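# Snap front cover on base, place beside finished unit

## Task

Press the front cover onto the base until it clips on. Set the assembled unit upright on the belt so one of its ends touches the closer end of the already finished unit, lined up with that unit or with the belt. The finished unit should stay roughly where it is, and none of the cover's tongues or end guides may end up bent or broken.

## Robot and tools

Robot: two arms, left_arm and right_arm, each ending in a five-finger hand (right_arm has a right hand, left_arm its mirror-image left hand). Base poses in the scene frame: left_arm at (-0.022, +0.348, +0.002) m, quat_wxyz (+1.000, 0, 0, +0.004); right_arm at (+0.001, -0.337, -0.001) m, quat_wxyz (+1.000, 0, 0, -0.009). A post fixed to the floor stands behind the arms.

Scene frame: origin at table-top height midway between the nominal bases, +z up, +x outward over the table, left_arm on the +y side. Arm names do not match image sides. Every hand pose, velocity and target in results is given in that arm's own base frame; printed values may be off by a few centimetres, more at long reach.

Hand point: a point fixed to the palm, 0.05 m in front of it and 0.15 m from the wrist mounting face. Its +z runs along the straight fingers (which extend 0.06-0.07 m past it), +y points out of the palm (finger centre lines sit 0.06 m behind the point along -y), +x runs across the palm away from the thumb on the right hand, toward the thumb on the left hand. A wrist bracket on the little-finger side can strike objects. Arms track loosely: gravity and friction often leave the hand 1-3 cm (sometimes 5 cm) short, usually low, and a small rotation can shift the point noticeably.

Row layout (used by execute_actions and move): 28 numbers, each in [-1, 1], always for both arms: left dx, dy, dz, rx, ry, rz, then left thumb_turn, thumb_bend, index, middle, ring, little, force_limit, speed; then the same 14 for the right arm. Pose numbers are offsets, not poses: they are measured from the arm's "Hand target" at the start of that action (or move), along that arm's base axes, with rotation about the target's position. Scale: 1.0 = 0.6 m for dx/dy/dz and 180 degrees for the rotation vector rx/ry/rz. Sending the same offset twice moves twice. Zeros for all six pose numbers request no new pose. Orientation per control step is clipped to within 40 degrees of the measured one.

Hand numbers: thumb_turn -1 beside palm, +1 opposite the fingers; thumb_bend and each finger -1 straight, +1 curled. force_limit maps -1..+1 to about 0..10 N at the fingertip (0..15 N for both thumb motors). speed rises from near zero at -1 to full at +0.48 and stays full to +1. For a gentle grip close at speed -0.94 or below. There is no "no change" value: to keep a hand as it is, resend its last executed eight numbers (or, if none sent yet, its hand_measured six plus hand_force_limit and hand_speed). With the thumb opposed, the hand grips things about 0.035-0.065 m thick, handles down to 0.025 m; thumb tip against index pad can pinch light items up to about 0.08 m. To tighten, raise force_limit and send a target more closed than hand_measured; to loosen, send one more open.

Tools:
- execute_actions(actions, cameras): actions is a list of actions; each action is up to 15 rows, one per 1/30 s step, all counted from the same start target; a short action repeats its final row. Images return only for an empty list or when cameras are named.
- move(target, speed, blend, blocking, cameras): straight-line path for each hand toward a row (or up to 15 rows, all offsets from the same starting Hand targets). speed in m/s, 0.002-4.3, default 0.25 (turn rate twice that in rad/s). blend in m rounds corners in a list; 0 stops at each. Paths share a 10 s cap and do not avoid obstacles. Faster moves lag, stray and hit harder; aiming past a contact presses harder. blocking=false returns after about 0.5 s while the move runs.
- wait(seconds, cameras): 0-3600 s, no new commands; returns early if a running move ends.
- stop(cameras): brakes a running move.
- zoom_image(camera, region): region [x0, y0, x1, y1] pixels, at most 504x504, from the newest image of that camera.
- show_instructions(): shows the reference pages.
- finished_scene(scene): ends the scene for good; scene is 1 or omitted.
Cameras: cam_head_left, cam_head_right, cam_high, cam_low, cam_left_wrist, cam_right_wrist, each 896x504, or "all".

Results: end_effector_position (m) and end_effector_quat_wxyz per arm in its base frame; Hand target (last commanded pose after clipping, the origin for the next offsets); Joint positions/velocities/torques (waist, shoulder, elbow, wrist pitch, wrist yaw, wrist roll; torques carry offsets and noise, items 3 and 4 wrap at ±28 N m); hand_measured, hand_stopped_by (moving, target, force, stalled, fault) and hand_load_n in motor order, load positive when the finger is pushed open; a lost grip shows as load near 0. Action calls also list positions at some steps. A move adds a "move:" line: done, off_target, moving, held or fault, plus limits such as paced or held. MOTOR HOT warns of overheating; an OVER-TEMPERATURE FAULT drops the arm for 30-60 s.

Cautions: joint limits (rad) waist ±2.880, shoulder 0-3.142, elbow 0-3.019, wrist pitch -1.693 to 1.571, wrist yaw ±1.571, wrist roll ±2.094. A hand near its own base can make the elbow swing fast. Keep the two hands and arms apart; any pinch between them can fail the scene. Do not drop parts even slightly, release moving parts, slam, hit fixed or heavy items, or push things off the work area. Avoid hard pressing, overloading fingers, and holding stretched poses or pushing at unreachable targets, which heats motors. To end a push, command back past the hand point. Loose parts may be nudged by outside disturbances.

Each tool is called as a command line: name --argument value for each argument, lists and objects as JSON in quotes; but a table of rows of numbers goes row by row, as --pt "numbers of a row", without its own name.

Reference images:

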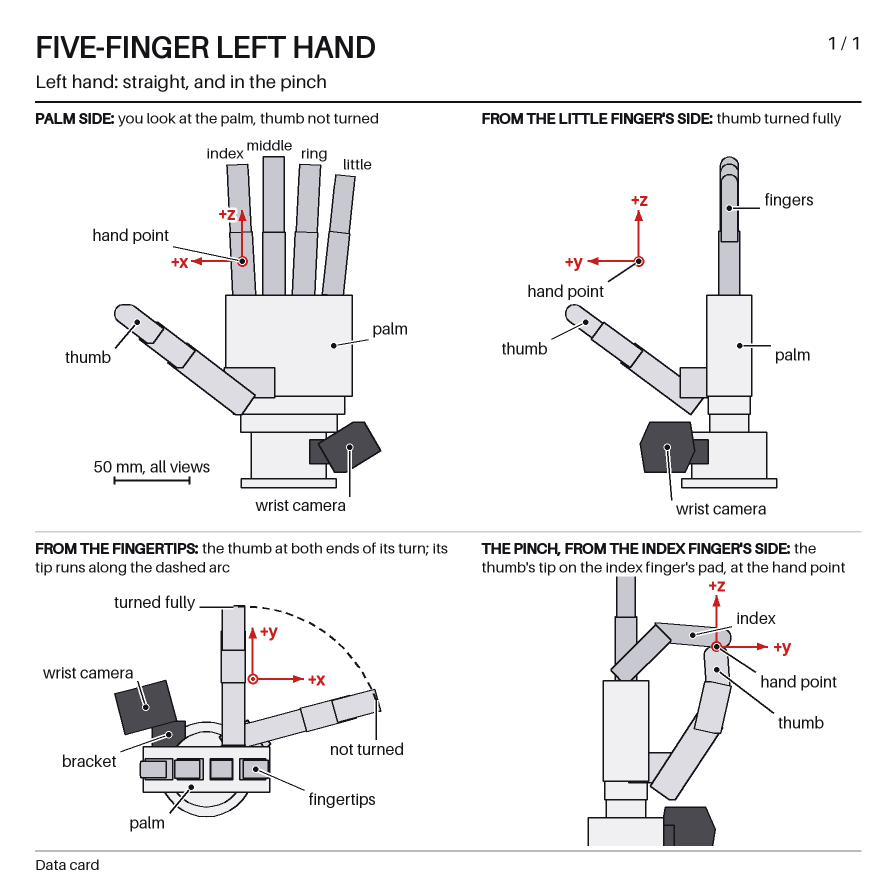

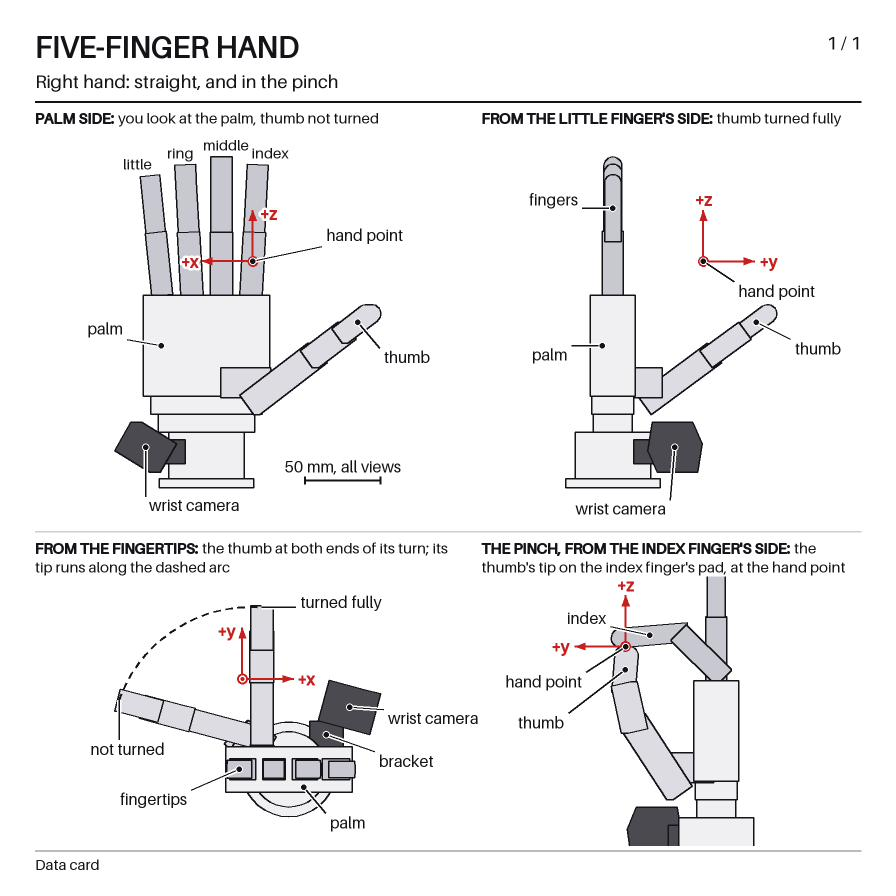

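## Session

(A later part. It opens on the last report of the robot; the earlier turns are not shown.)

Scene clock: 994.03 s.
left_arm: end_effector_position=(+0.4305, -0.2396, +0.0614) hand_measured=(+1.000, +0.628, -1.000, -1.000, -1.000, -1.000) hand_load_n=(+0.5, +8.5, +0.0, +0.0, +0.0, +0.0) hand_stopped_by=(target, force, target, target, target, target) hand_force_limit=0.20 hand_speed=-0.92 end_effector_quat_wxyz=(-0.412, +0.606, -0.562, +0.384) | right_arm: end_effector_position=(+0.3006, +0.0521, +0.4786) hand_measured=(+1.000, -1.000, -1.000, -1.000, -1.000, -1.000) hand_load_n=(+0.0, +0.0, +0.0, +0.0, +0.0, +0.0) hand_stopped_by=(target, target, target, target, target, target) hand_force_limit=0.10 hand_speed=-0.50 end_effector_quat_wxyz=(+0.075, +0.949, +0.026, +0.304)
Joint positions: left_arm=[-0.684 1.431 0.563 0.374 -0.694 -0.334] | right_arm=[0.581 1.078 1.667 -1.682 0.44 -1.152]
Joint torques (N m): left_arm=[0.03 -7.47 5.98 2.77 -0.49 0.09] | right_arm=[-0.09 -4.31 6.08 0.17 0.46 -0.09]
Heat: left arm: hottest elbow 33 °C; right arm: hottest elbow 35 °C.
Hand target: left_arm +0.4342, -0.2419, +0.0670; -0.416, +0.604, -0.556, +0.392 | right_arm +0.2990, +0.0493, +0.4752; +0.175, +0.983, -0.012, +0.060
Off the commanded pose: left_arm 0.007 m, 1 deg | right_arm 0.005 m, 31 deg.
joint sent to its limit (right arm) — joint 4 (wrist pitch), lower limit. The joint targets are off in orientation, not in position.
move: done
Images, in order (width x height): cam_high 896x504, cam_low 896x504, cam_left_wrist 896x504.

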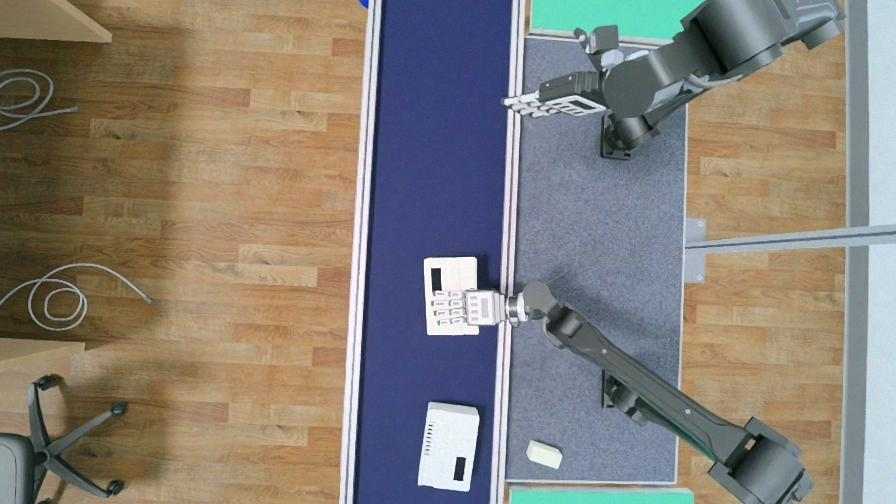

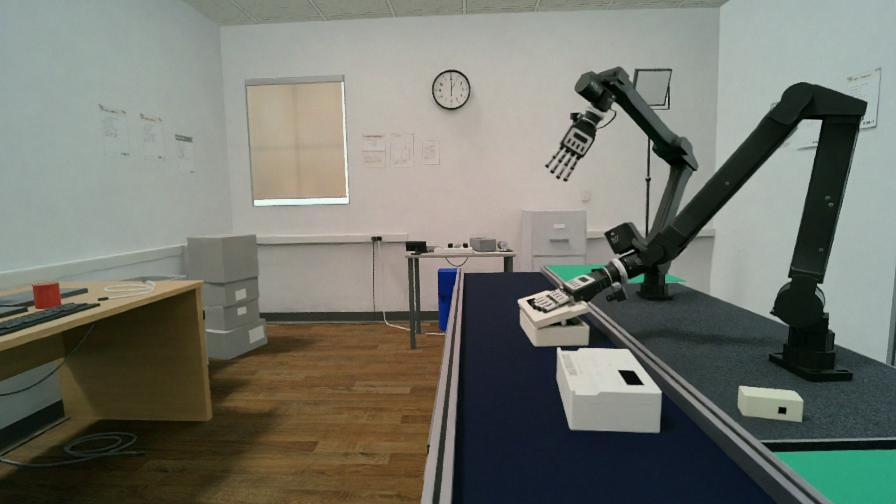

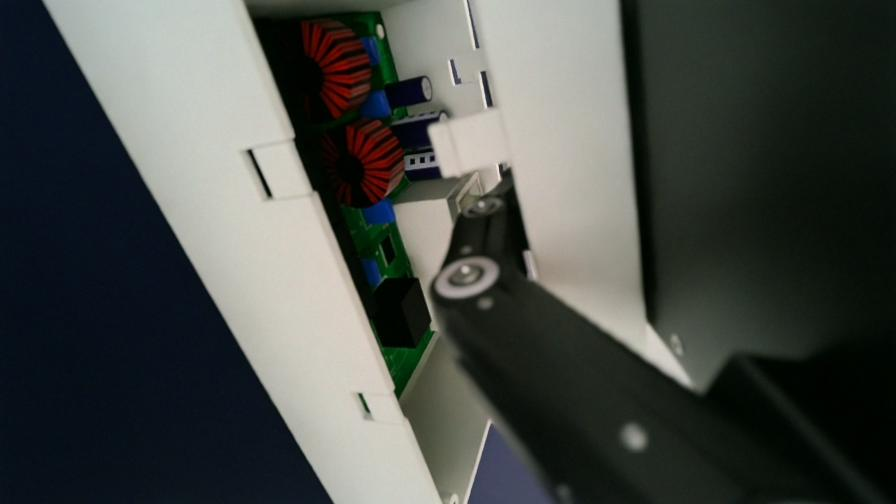

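move --pt "0.0033 0 0.04 0 0 0 1 0.96 -1 -1 -1 -1 0.2 -0.92 0 0 0 0 0 0 1 -1 -1 -1 -1 -1 0.1 -0.5" --pt "0.0033 -0.06 0.04 0 0 0 1 0.96 -1 -1 -1 -1 0.2 -0.92 0 0 0 0 0 0 1 -1 -1 -1 -1 -1 0.1 -0.5" --pt "0.0017 -0.0003 0.025 0 0 0 1 0.96 -1 -1 -1 -1 0.2 -0.92 0 0 0 0 0 0 1 -1 -1 -1 -1 -1 0.1 -0.5" --pt "0.0017 -0.0003 0.001 0 0 0 1 0.96 -1 -1 -1 -1 0.2 -0.92 0 0 0 0 0 0 1 -1 -1 -1 -1 -1 0.1 -0.5" --speed 0.05 --cameras '["cam_low","cam_left_wrist","cam_high"]'

zoom_image --camera "cam_low" --region '[515, 285, 595, 350]'

zoom_image --camera "cam_left_wrist" --region '[380, 0, 600, 260]'

zoom_image --camera "cam_high" --region '[420, 250, 485, 280]'

zoom_image --camera "cam_high" --region '[420, 315, 485, 345]'

Scene clock: 1022.30 s.
left_arm: end_effector_position=(+0.4293, -0.2413, +0.0614) hand_measured=(+1.000, +0.628, -1.000, -1.000, -1.000, -1.000) hand_load_n=(+0.5, +9.0, +0.0, +0.0, +0.0, +0.0) hand_stopped_by=(target, force, target, target, target, target) hand_force_limit=0.20 hand_speed=-0.92 end_effector_quat_wxyz=(-0.412, +0.606, -0.562, +0.383) | right_arm: end_effector_position=(+0.3006, +0.0521, +0.4786) hand_measured=(+1.000, -1.000, -1.000, -1.000, -1.000, -1.000) hand_load_n=(+0.0, +0.0, +0.0, +0.0, +0.0, +0.0) hand_stopped_by=(target, target, target, target, target, target) hand_force_limit=0.10 hand_speed=-0.50 end_effector_quat_wxyz=(+0.075, +0.949, +0.026, +0.304)
Joint positions: left_arm=[-0.69 1.431 0.566 0.365 -0.699 -0.339] | right_arm=[0.581 1.078 1.667 -1.682 0.44 -1.152]
Joint torques (N m): left_arm=[0.03 -7.18 6.16 2.93 -0.23 0.11] | right_arm=[-0.09 -4.25 6.08 0.16 0.46 -0.1]
Heat: left arm: hottest elbow 32 °C; right arm: hottest elbow 35 °C.
Hand target: left_arm +0.4352, -0.2418, +0.0677; -0.416, +0.604, -0.556, +0.392 | right_arm +0.2990, +0.0493, +0.4752; +0.175, +0.983, -0.012, +0.060
Off the commanded pose: left_arm 0.009 m, 1 deg | right_arm 0.005 m, 31 deg.
joint sent to its limit (right arm) — joint 4 (wrist pitch), lower limit. The joint targets are off in orientation, not in position.
move: done
Images, in order (width x height): cam_high 896x504, cam_low 896x504, cam_left_wrist 896x504.

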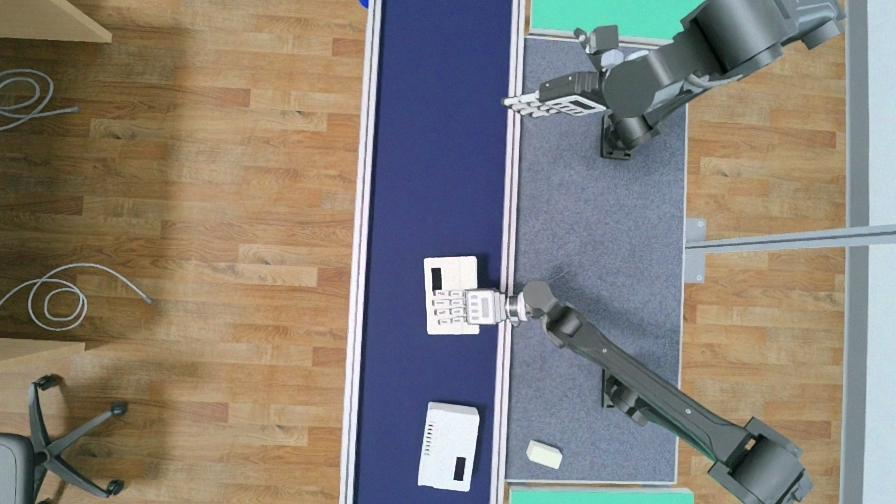

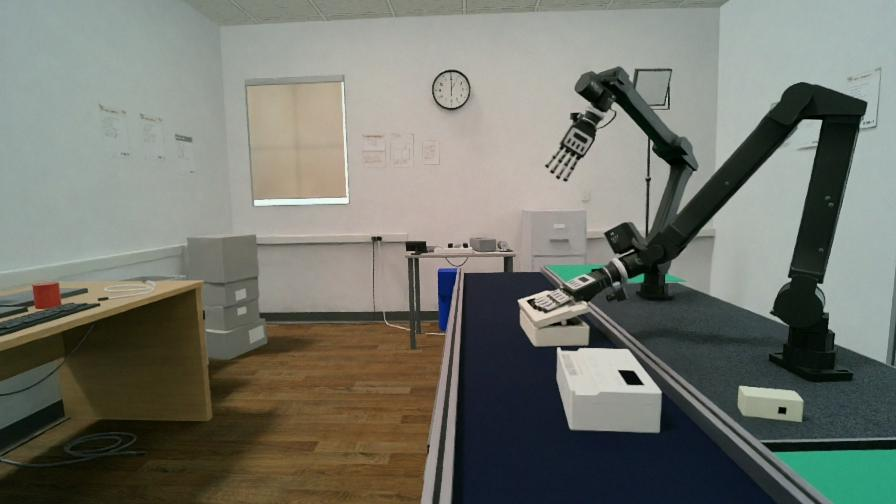

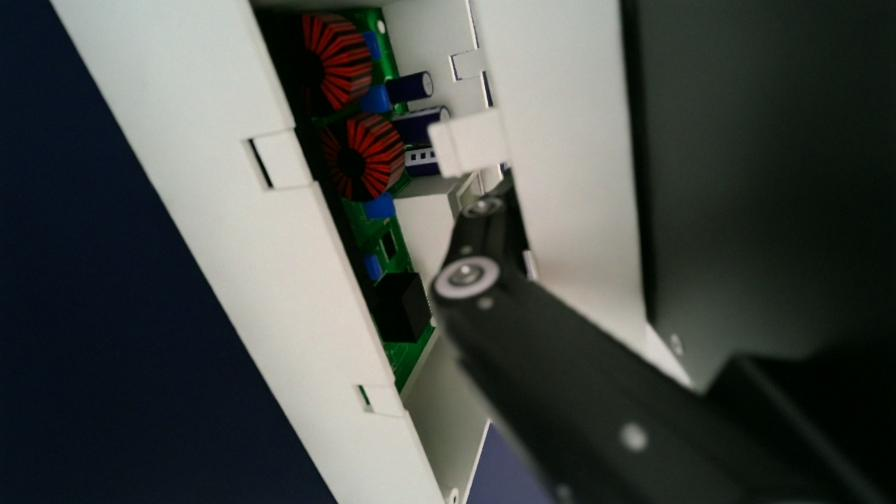

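Scaled by 6.300 from the camera's image (finer frame: 1280x720).

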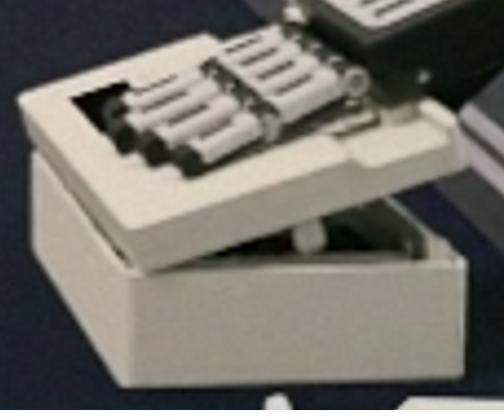

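Scaled by 1.938 from the camera's image (finer frame: 1280x720).

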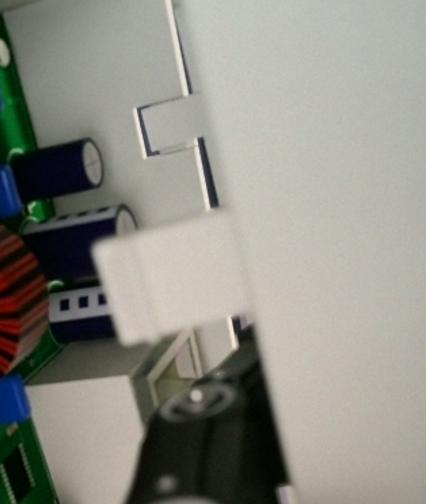

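Scaled by 7.754 from the camera's image (finer frame: 1280x720).

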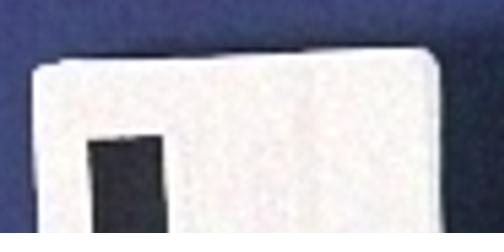

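Scaled by 7.754 from the camera's image (finer frame: 1280x720).

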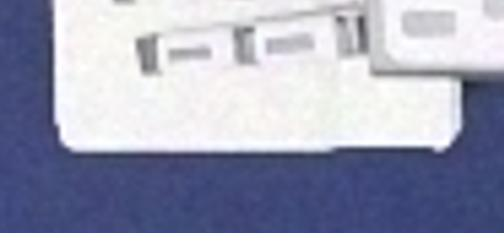

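zoom_image --camera "cam_low" --region '[515, 310, 555, 345]'

zoom_image --camera "cam_high" --region '[415, 245, 445, 345]'

Scaled by 12.600 from the camera's image (finer frame: 1280x720).

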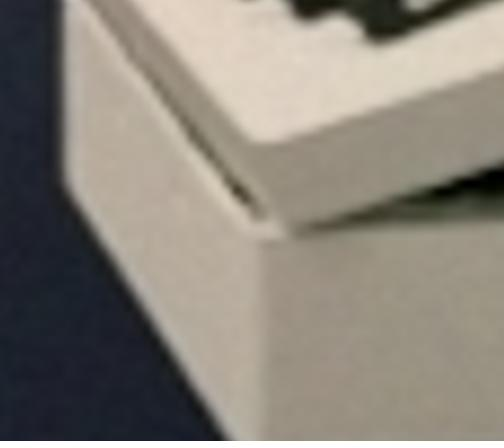

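Scaled by 5.040 from the camera's image (finer frame: 1280x720).

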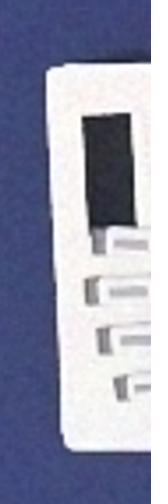

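move --pt "0.004 0.000 0.015 0 0 0 1 0.96 -1 -1 -1 -1 0.2 -0.92 0 0 0 0 0 0 1 -1 -1 -1 -1 -1 0.1 -0.5" --pt "0.0042 0.000 0.000 0 0 0 1 0.96 -1 -1 -1 -1 0.2 -0.92 0 0 0 0 0 0 1 -1 -1 -1 -1 -1 0.1 -0.5" --speed 0.03 --cameras '["cam_low","cam_left_wrist","cam_high"]'

zoom_image --camera "cam_low" --region '[515, 310, 555, 345]'

zoom_image --camera "cam_left_wrist" --region '[380, 0, 600, 260]'

Scene clock: 1029.47 s.
left_arm: end_effector_position=(+0.4299, -0.2408, +0.0610) hand_measured=(+1.000, +0.628, -1.000, -1.000, -1.000, -1.000) hand_load_n=(+1.0, +9.0, +0.0, +0.0, +0.0, +0.0) hand_stopped_by=(target, force, target, target, target, target) hand_force_limit=0.20 hand_speed=-0.92 end_effector_quat_wxyz=(-0.412, +0.606, -0.563, +0.383) | right_arm: end_effector_position=(+0.3006, +0.0521, +0.4786) hand_measured=(+1.000, -1.000, -1.000, -1.000, -1.000, -1.000) hand_load_n=(+0.5, +0.0, +0.0, +0.0, +0.0, +0.0) hand_stopped_by=(target, target, target, target, target, target) hand_force_limit=0.10 hand_speed=-0.50 end_effector_quat_wxyz=(+0.075, +0.949, +0.026, +0.304)
Joint positions: left_arm=[-0.687 1.432 0.566 0.367 -0.696 -0.337] | right_arm=[0.581 1.078 1.667 -1.682 0.44 -1.152]
Joint torques (N m): left_arm=[0.32 -7.24 6.57 2.99 -0.23 0.15] | right_arm=[-0.09 -4.25 6.08 0.16 0.46 -0.1]
Heat: left arm: hottest elbow 33 °C; right arm: hottest elbow 35 °C.
Hand target: left_arm +0.4377, -0.2419, +0.0677; -0.416, +0.604, -0.556, +0.392 | right_arm +0.2990, +0.0493, +0.4752; +0.175, +0.983, -0.012, +0.060
Off the commanded pose: left_arm 0.010 m, 1 deg | right_arm 0.005 m, 31 deg.
joint sent to its limit (right arm) — joint 4 (wrist pitch), lower limit. The joint targets are off in orientation, not in position.
move: done
Images, in order (width x height): cam_high 896x504, cam_low 896x504, cam_left_wrist 896x504.

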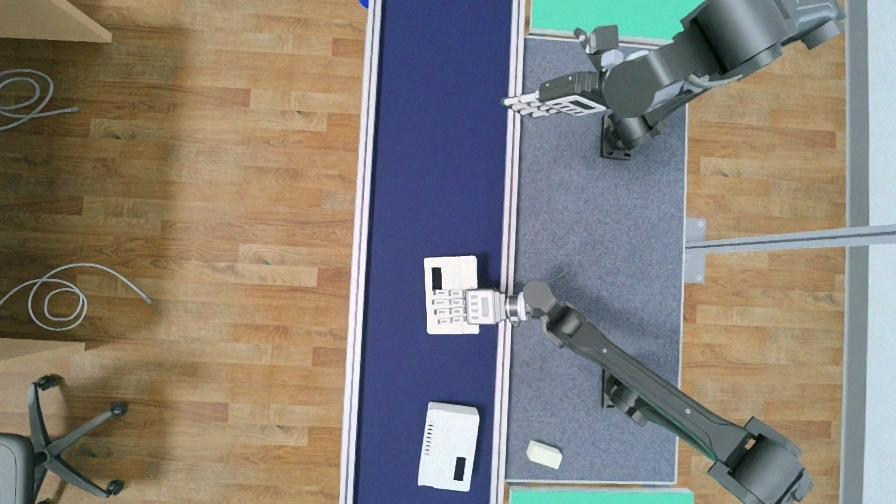

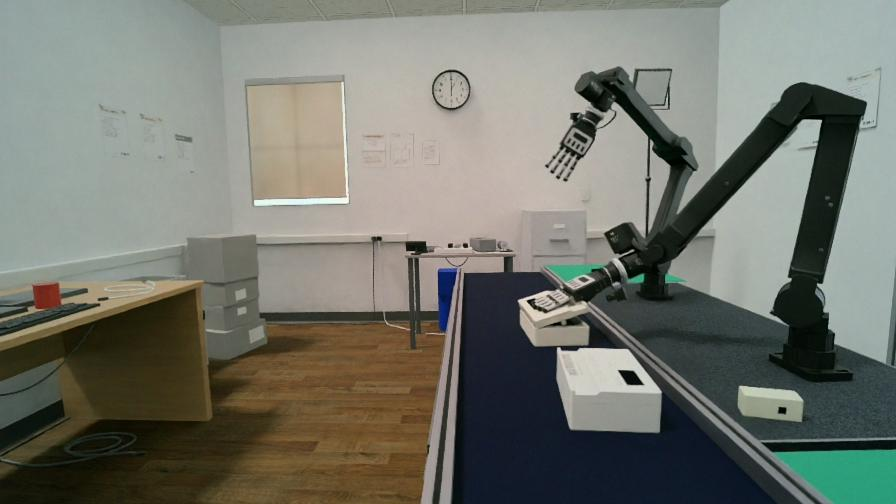

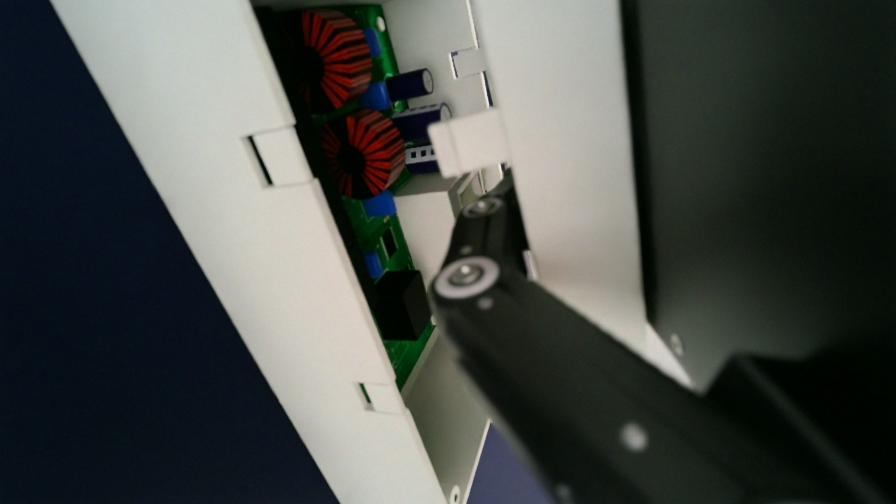

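Scaled by 12.600 from the camera's image (finer frame: 1280x720).

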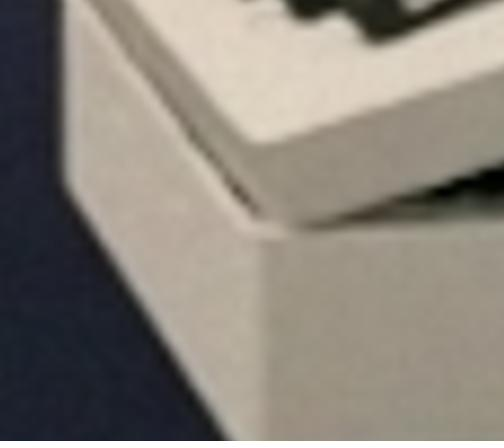

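Scaled by 1.938 from the camera's image (finer frame: 1280x720).

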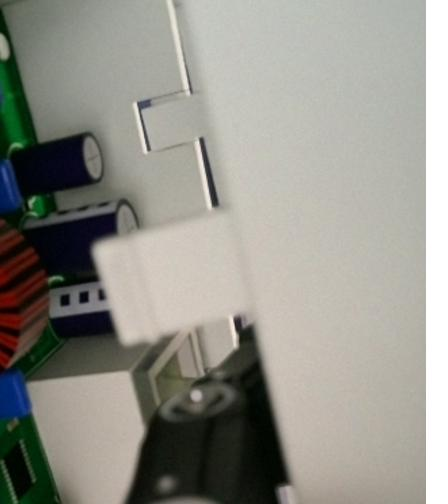

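move --pt "0.006 0.000 0.010 0 0 0 1 0.96 -1 -1 -1 -1 0.2 -0.92 0 0 0 0 0 0 1 -1 -1 -1 -1 -1 0.1 -0.5" --pt "0.006 0.000 -0.001 0 0 0 1 0.96 -1 -1 -1 -1 0.2 -0.92 0 0 0 0 0 0 1 -1 -1 -1 -1 -1 0.1 -0.5" --speed 0.03 --cameras '["cam_low","cam_left_wrist","cam_high","cam_head_right"]'

zoom_image --camera "cam_low" --region '[515, 285, 595, 350]'

zoom_image --camera "cam_low" --region '[515, 310, 555, 345]'

zoom_image --camera "cam_high" --region '[410, 240, 520, 350]'

Scene clock: 1038.30 s.
left_arm: end_effector_position=(+0.4314, -0.2401, +0.0600) hand_measured=(+1.000, +0.628, -1.000, -1.000, -1.000, -1.000) hand_load_n=(+1.0, +8.5, +0.0, +0.0, +0.0, +0.0) hand_stopped_by=(target, force, target, target, target, target) hand_force_limit=0.20 hand_speed=-0.92 end_effector_quat_wxyz=(-0.412, +0.604, -0.564, +0.383) | right_arm: end_effector_position=(+0.3006, +0.0521, +0.4786) hand_measured=(+1.000, -1.000, -1.000, -1.000, -1.000, -1.000) hand_load_n=(+0.0, +0.0, +0.0, +0.0, +0.0, +0.0) hand_stopped_by=(target, target, target, target, target, target) hand_force_limit=0.10 hand_speed=-0.50 end_effector_quat_wxyz=(+0.075, +0.949, +0.026, +0.304)
Joint positions: left_arm=[-0.682 1.437 0.566 0.375 -0.69 -0.329] | right_arm=[0.581 1.078 1.667 -1.682 0.44 -1.152]
Joint torques (N m): left_arm=[0.26 -6.77 6.83 2.92 -0.22 0.11] | right_arm=[-0.09 -4.31 6.08 0.17 0.46 -0.1]
Heat: left arm: hottest elbow 33 °C; right arm: hottest elbow 35 °C.
Hand target: left_arm +0.4412, -0.2419, +0.0669; -0.416, +0.604, -0.556, +0.392 | right_arm +0.2990, +0.0493, +0.4752; +0.175, +0.983, -0.012, +0.060
Off the commanded pose: left_arm 0.012 m, 1 deg | right_arm 0.005 m, 31 deg.
joint sent to its limit (right arm) — joint 4 (wrist pitch), lower limit. The joint targets are off in orientation, not in position.
move: off_target (left_arm)
Images, in order (width x height): cam_head_right 896x504, cam_high 896x504, cam_low 896x504, cam_left_wrist 896x504.

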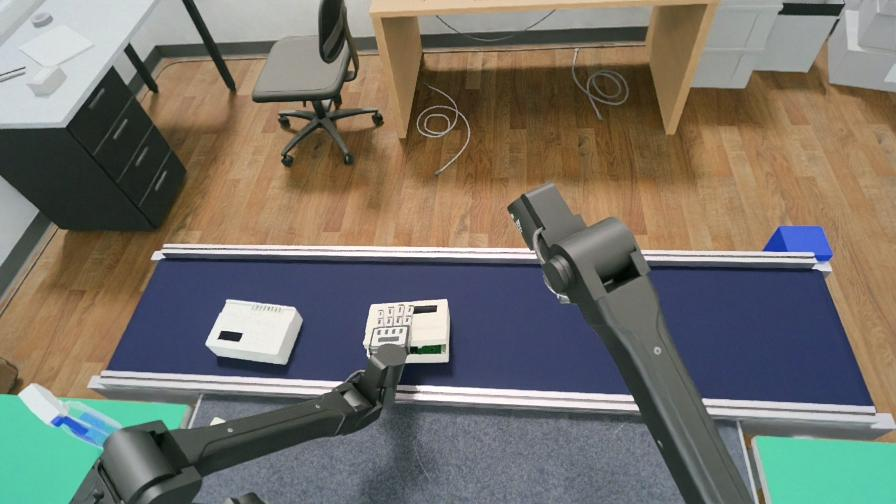

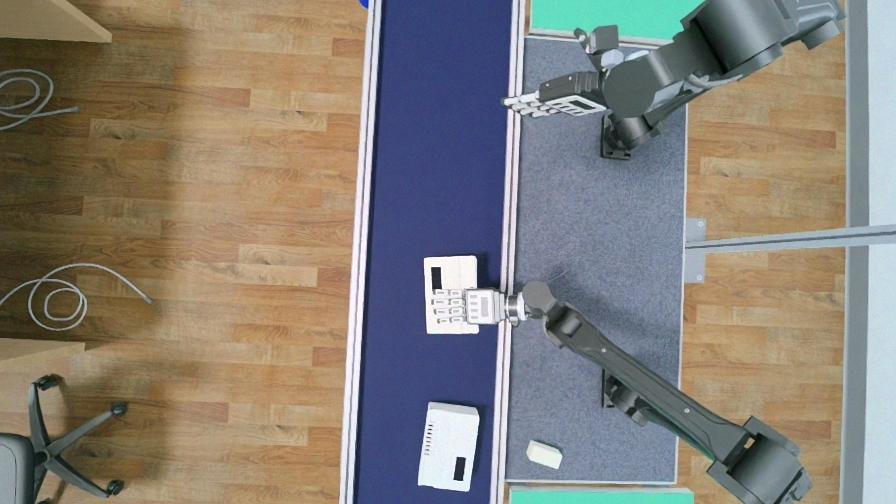

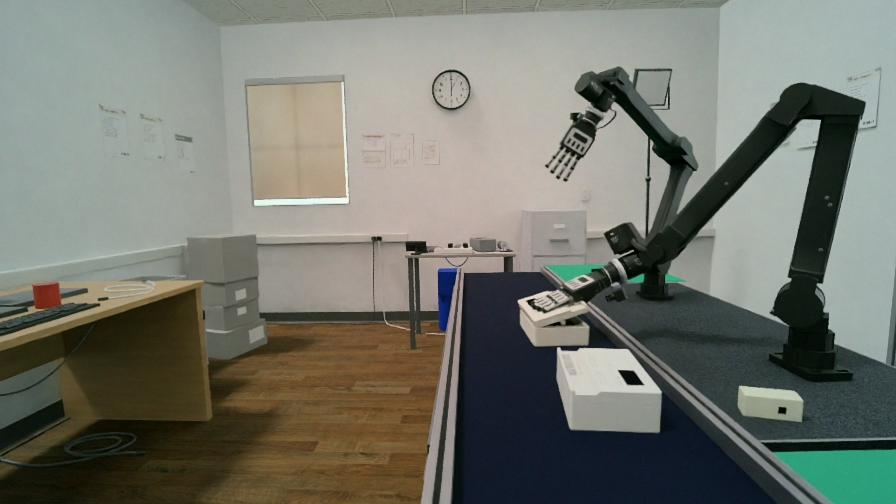

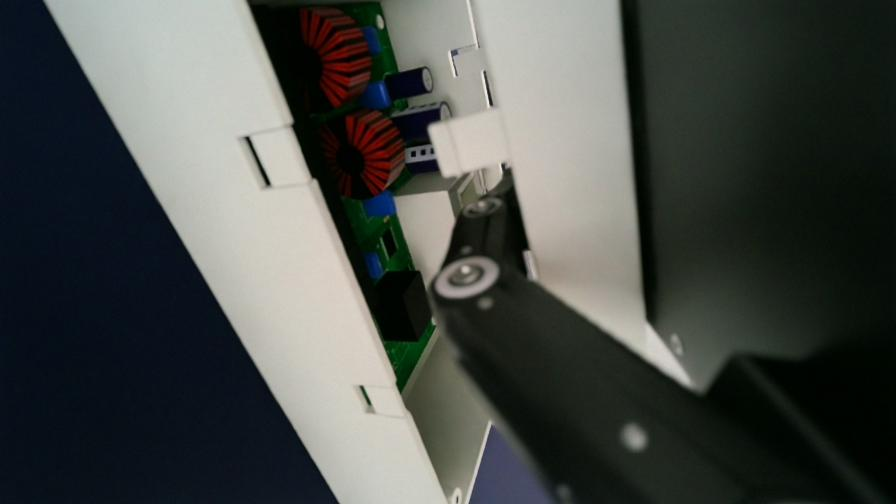

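Scaled by 6.300 from the camera's image (finer frame: 1280x720).

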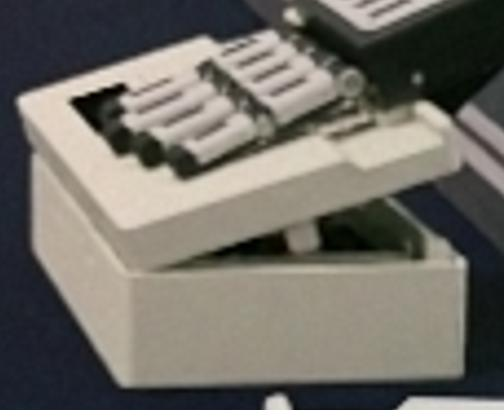

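Scaled by 12.600 from the camera's image (finer frame: 1280x720).

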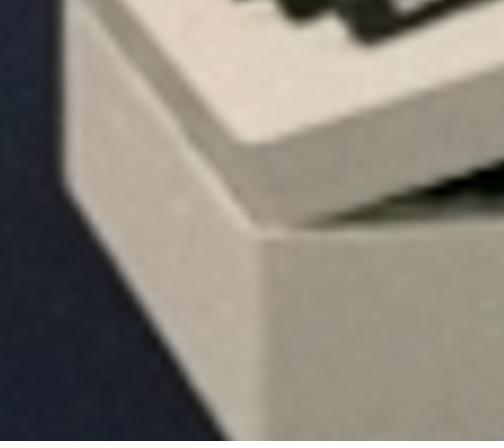

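Scaled by 4.582 from the camera's image (finer frame: 1280x720).

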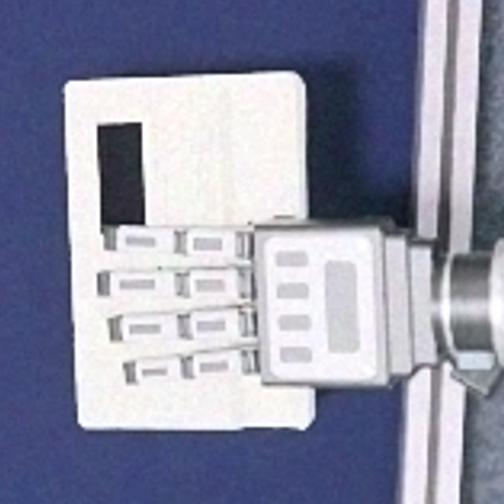

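move --pt "0 0 0 0 0 0 1 0.96 -1 -1 -1 -1 0.2 -0.92 0 0 0 0.1617 -0.0608 -0.1224 1 0.5 -1 1 1 1 0.1 -0.3" --pt "0 0 0 0 0 0 1 0.96 -1 -1 -1 -1 0.2 -0.92 0.168 0.418 -0.325 0.3234 -0.1215 -0.2447 1 0.5 -1 1 1 1 0.1 -0.3" --speed 0.2 --cameras '["cam_low","cam_high","cam_head_right","cam_right_wrist"]'

Scene clock: 1082.57 s.
left_arm: end_effector_position=(+0.4314, -0.2401, +0.0600) hand_measured=(+1.000, +0.628, -1.000, -1.000, -1.000, -1.000) hand_load_n=(+0.5, +9.0, +0.0, +0.0, +0.0, +0.0) hand_stopped_by=(target, force, target, target, target, target) hand_force_limit=0.20 hand_speed=-0.92 end_effector_quat_wxyz=(-0.412, +0.604, -0.564, +0.383) | right_arm: end_effector_position=(+0.3991, +0.2934, +0.2825) hand_measured=(+1.000, -0.248, -1.000, +0.336, +1.000, +1.000) hand_load_n=(+0.5, +8.0, -0.5, +14.0, +0.5, +0.0) hand_stopped_by=(target, force, target, force, target, target) hand_force_limit=0.10 hand_speed=-0.30 end_effector_quat_wxyz=(-0.301, +0.843, -0.418, +0.154)
Joint positions: left_arm=[-0.682 1.437 0.566 0.375 -0.69 -0.329] | right_arm=[0.562 1.313 1.35 -0.919 -0.048 -0.07]
Joint torques (N m): left_arm=[0.67 -6.77 6.65 2.86 -0.26 0.11] | right_arm=[1.08 -8.94 7.68 1.8 -0.04 0.17]
Heat: left arm: hottest elbow 34 °C; right arm: hottest elbow 35 °C.
Hand target: left_arm +0.4412, -0.2419, +0.0669; -0.416, +0.604, -0.556, +0.392 | right_arm +0.3998, +0.3001, +0.2802; -0.307, +0.841, -0.419, +0.153
Off the commanded pose: left_arm 0.012 m, 1 deg | right_arm 0.007 m, 1 deg.
move: done
Images, in order (width x height): cam_head_right 896x504, cam_high 896x504, cam_low 896x504, cam_right_wrist 896x504.

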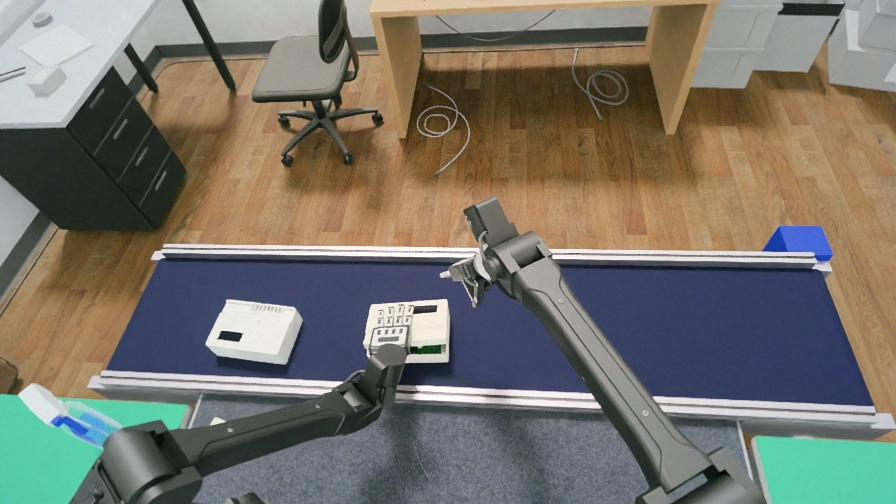

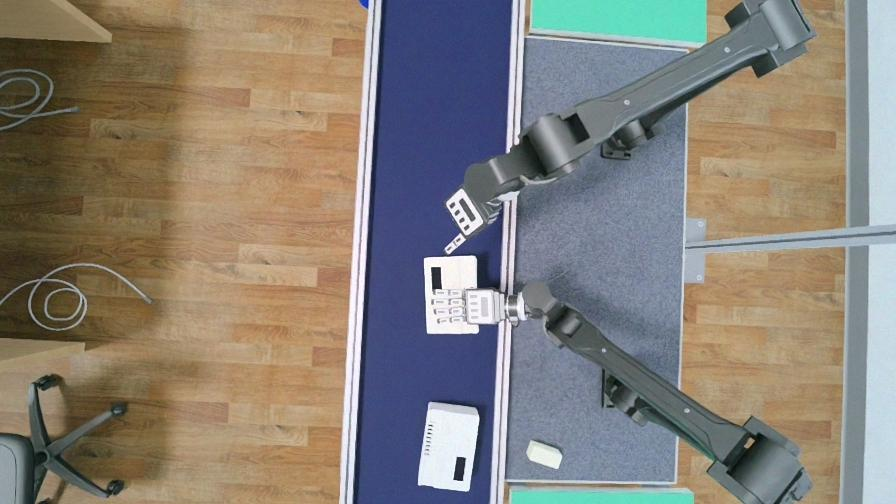

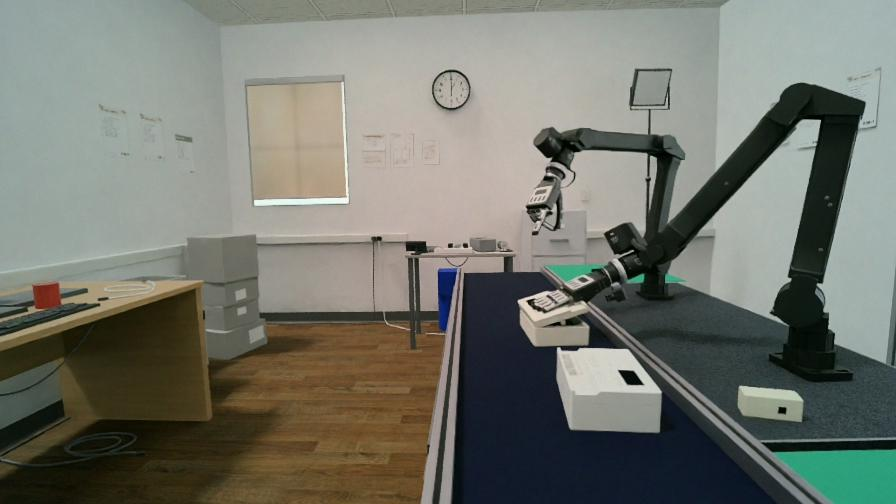

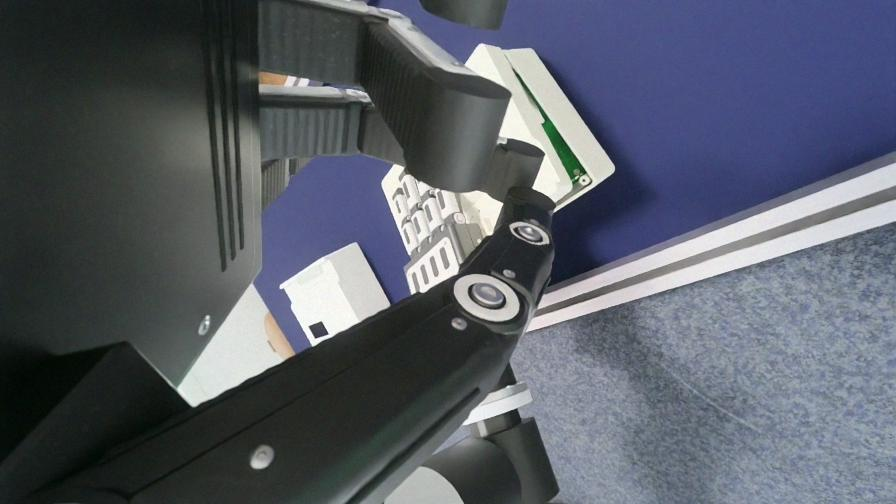

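move --pt "0 0 0 0 0 0 1 0.96 -1 -1 -1 -1 0.2 -0.92 0 0 0 0 0 0 1 -1 -1 1 1 1 0.1 -0.3" --cameras '["cam_high","cam_low","cam_head_right","cam_left_wrist"]'

Scene clock: 1095.60 s.
left_arm: end_effector_position=(+0.4314, -0.2401, +0.0600) hand_measured=(+1.000, +0.628, -1.000, -1.000, -1.000, -1.000) hand_load_n=(+0.5, +9.0, +0.0, +0.0, +0.0, +0.0) hand_stopped_by=(target, force, target, target, target, target) hand_force_limit=0.20 hand_speed=-0.92 end_effector_quat_wxyz=(-0.412, +0.604, -0.564, +0.383) | right_arm: end_effector_position=(+0.3992, +0.2935, +0.2826) hand_measured=(+1.000, -1.000, -1.000, +0.338, +1.000, +1.000) hand_load_n=(+0.0, +0.0, +0.0, +0.0, +0.5, +0.0) hand_stopped_by=(target, target, target, force, target, target) hand_force_limit=0.10 hand_speed=-0.30 end_effector_quat_wxyz=(-0.301, +0.843, -0.419, +0.154)
Joint positions: left_arm=[-0.682 1.437 0.566 0.375 -0.69 -0.329] | right_arm=[0.562 1.313 1.35 -0.919 -0.048 -0.069]
Joint torques (N m): left_arm=[0.73 -7.12 6.84 2.78 -0.24 0.12] | right_arm=[1.08 -8.94 7.68 1.78 -0.04 0.16]
Heat: left arm: hottest elbow 34 °C; right arm: hottest elbow 36 °C.
Hand target: left_arm +0.4412, -0.2419, +0.0669; -0.416, +0.604, -0.556, +0.392 | right_arm +0.3997, +0.3001, +0.2802; -0.307, +0.841, -0.419, +0.153
Off the commanded pose: left_arm 0.012 m, 1 deg | right_arm 0.007 m, 1 deg.
move: done
Images, in order (width x height): cam_head_right 896x504, cam_high 896x504, cam_low 896x504, cam_left_wrist 896x504.

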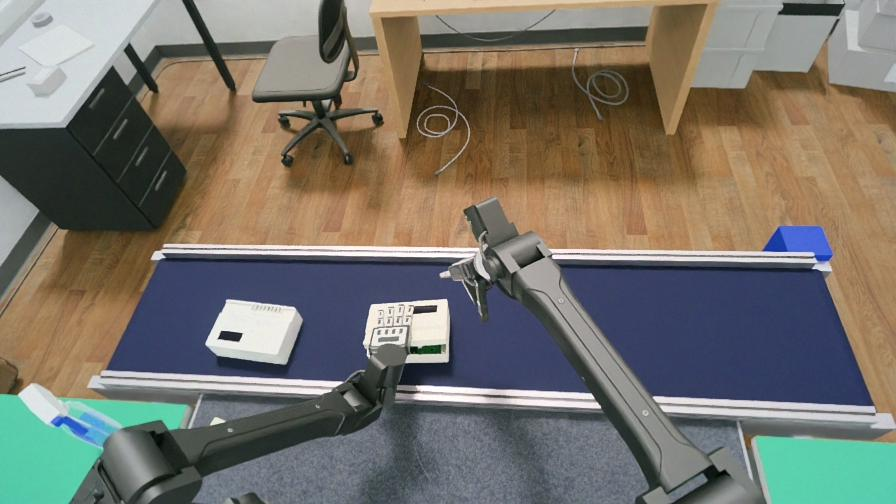

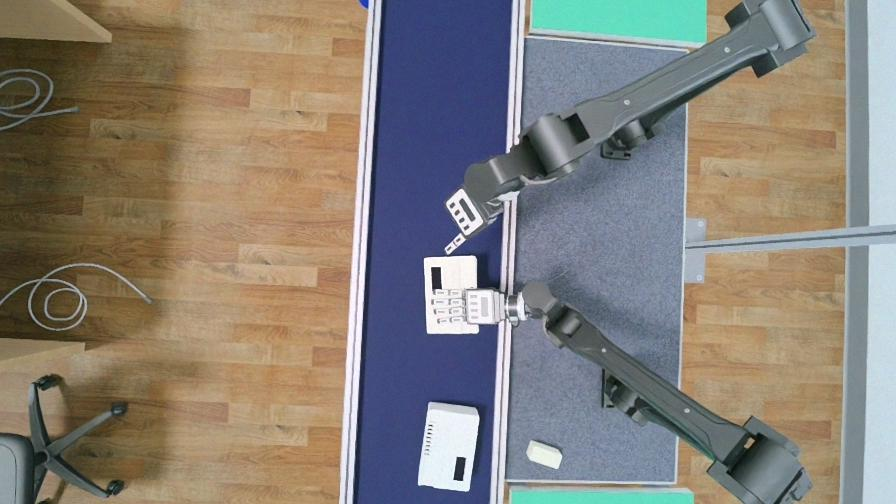

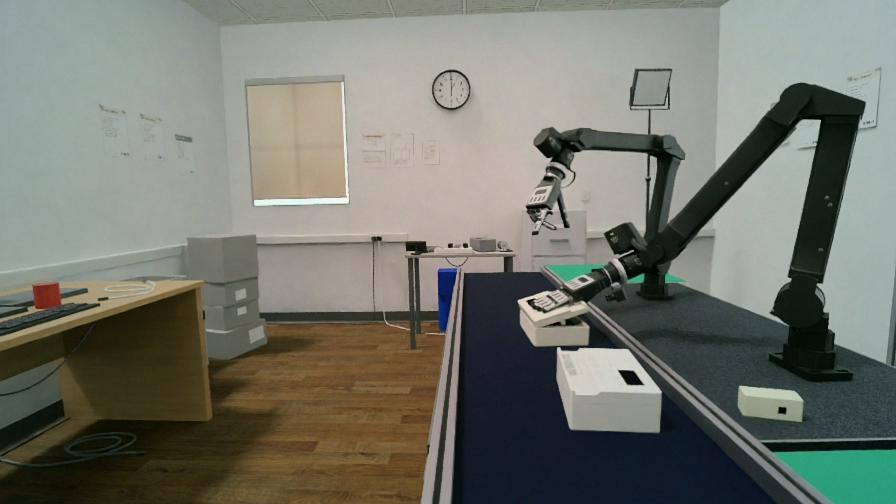

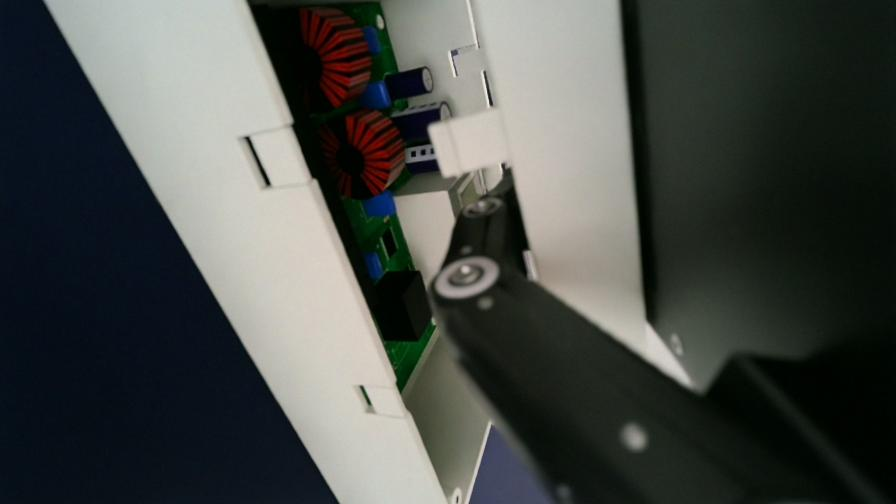

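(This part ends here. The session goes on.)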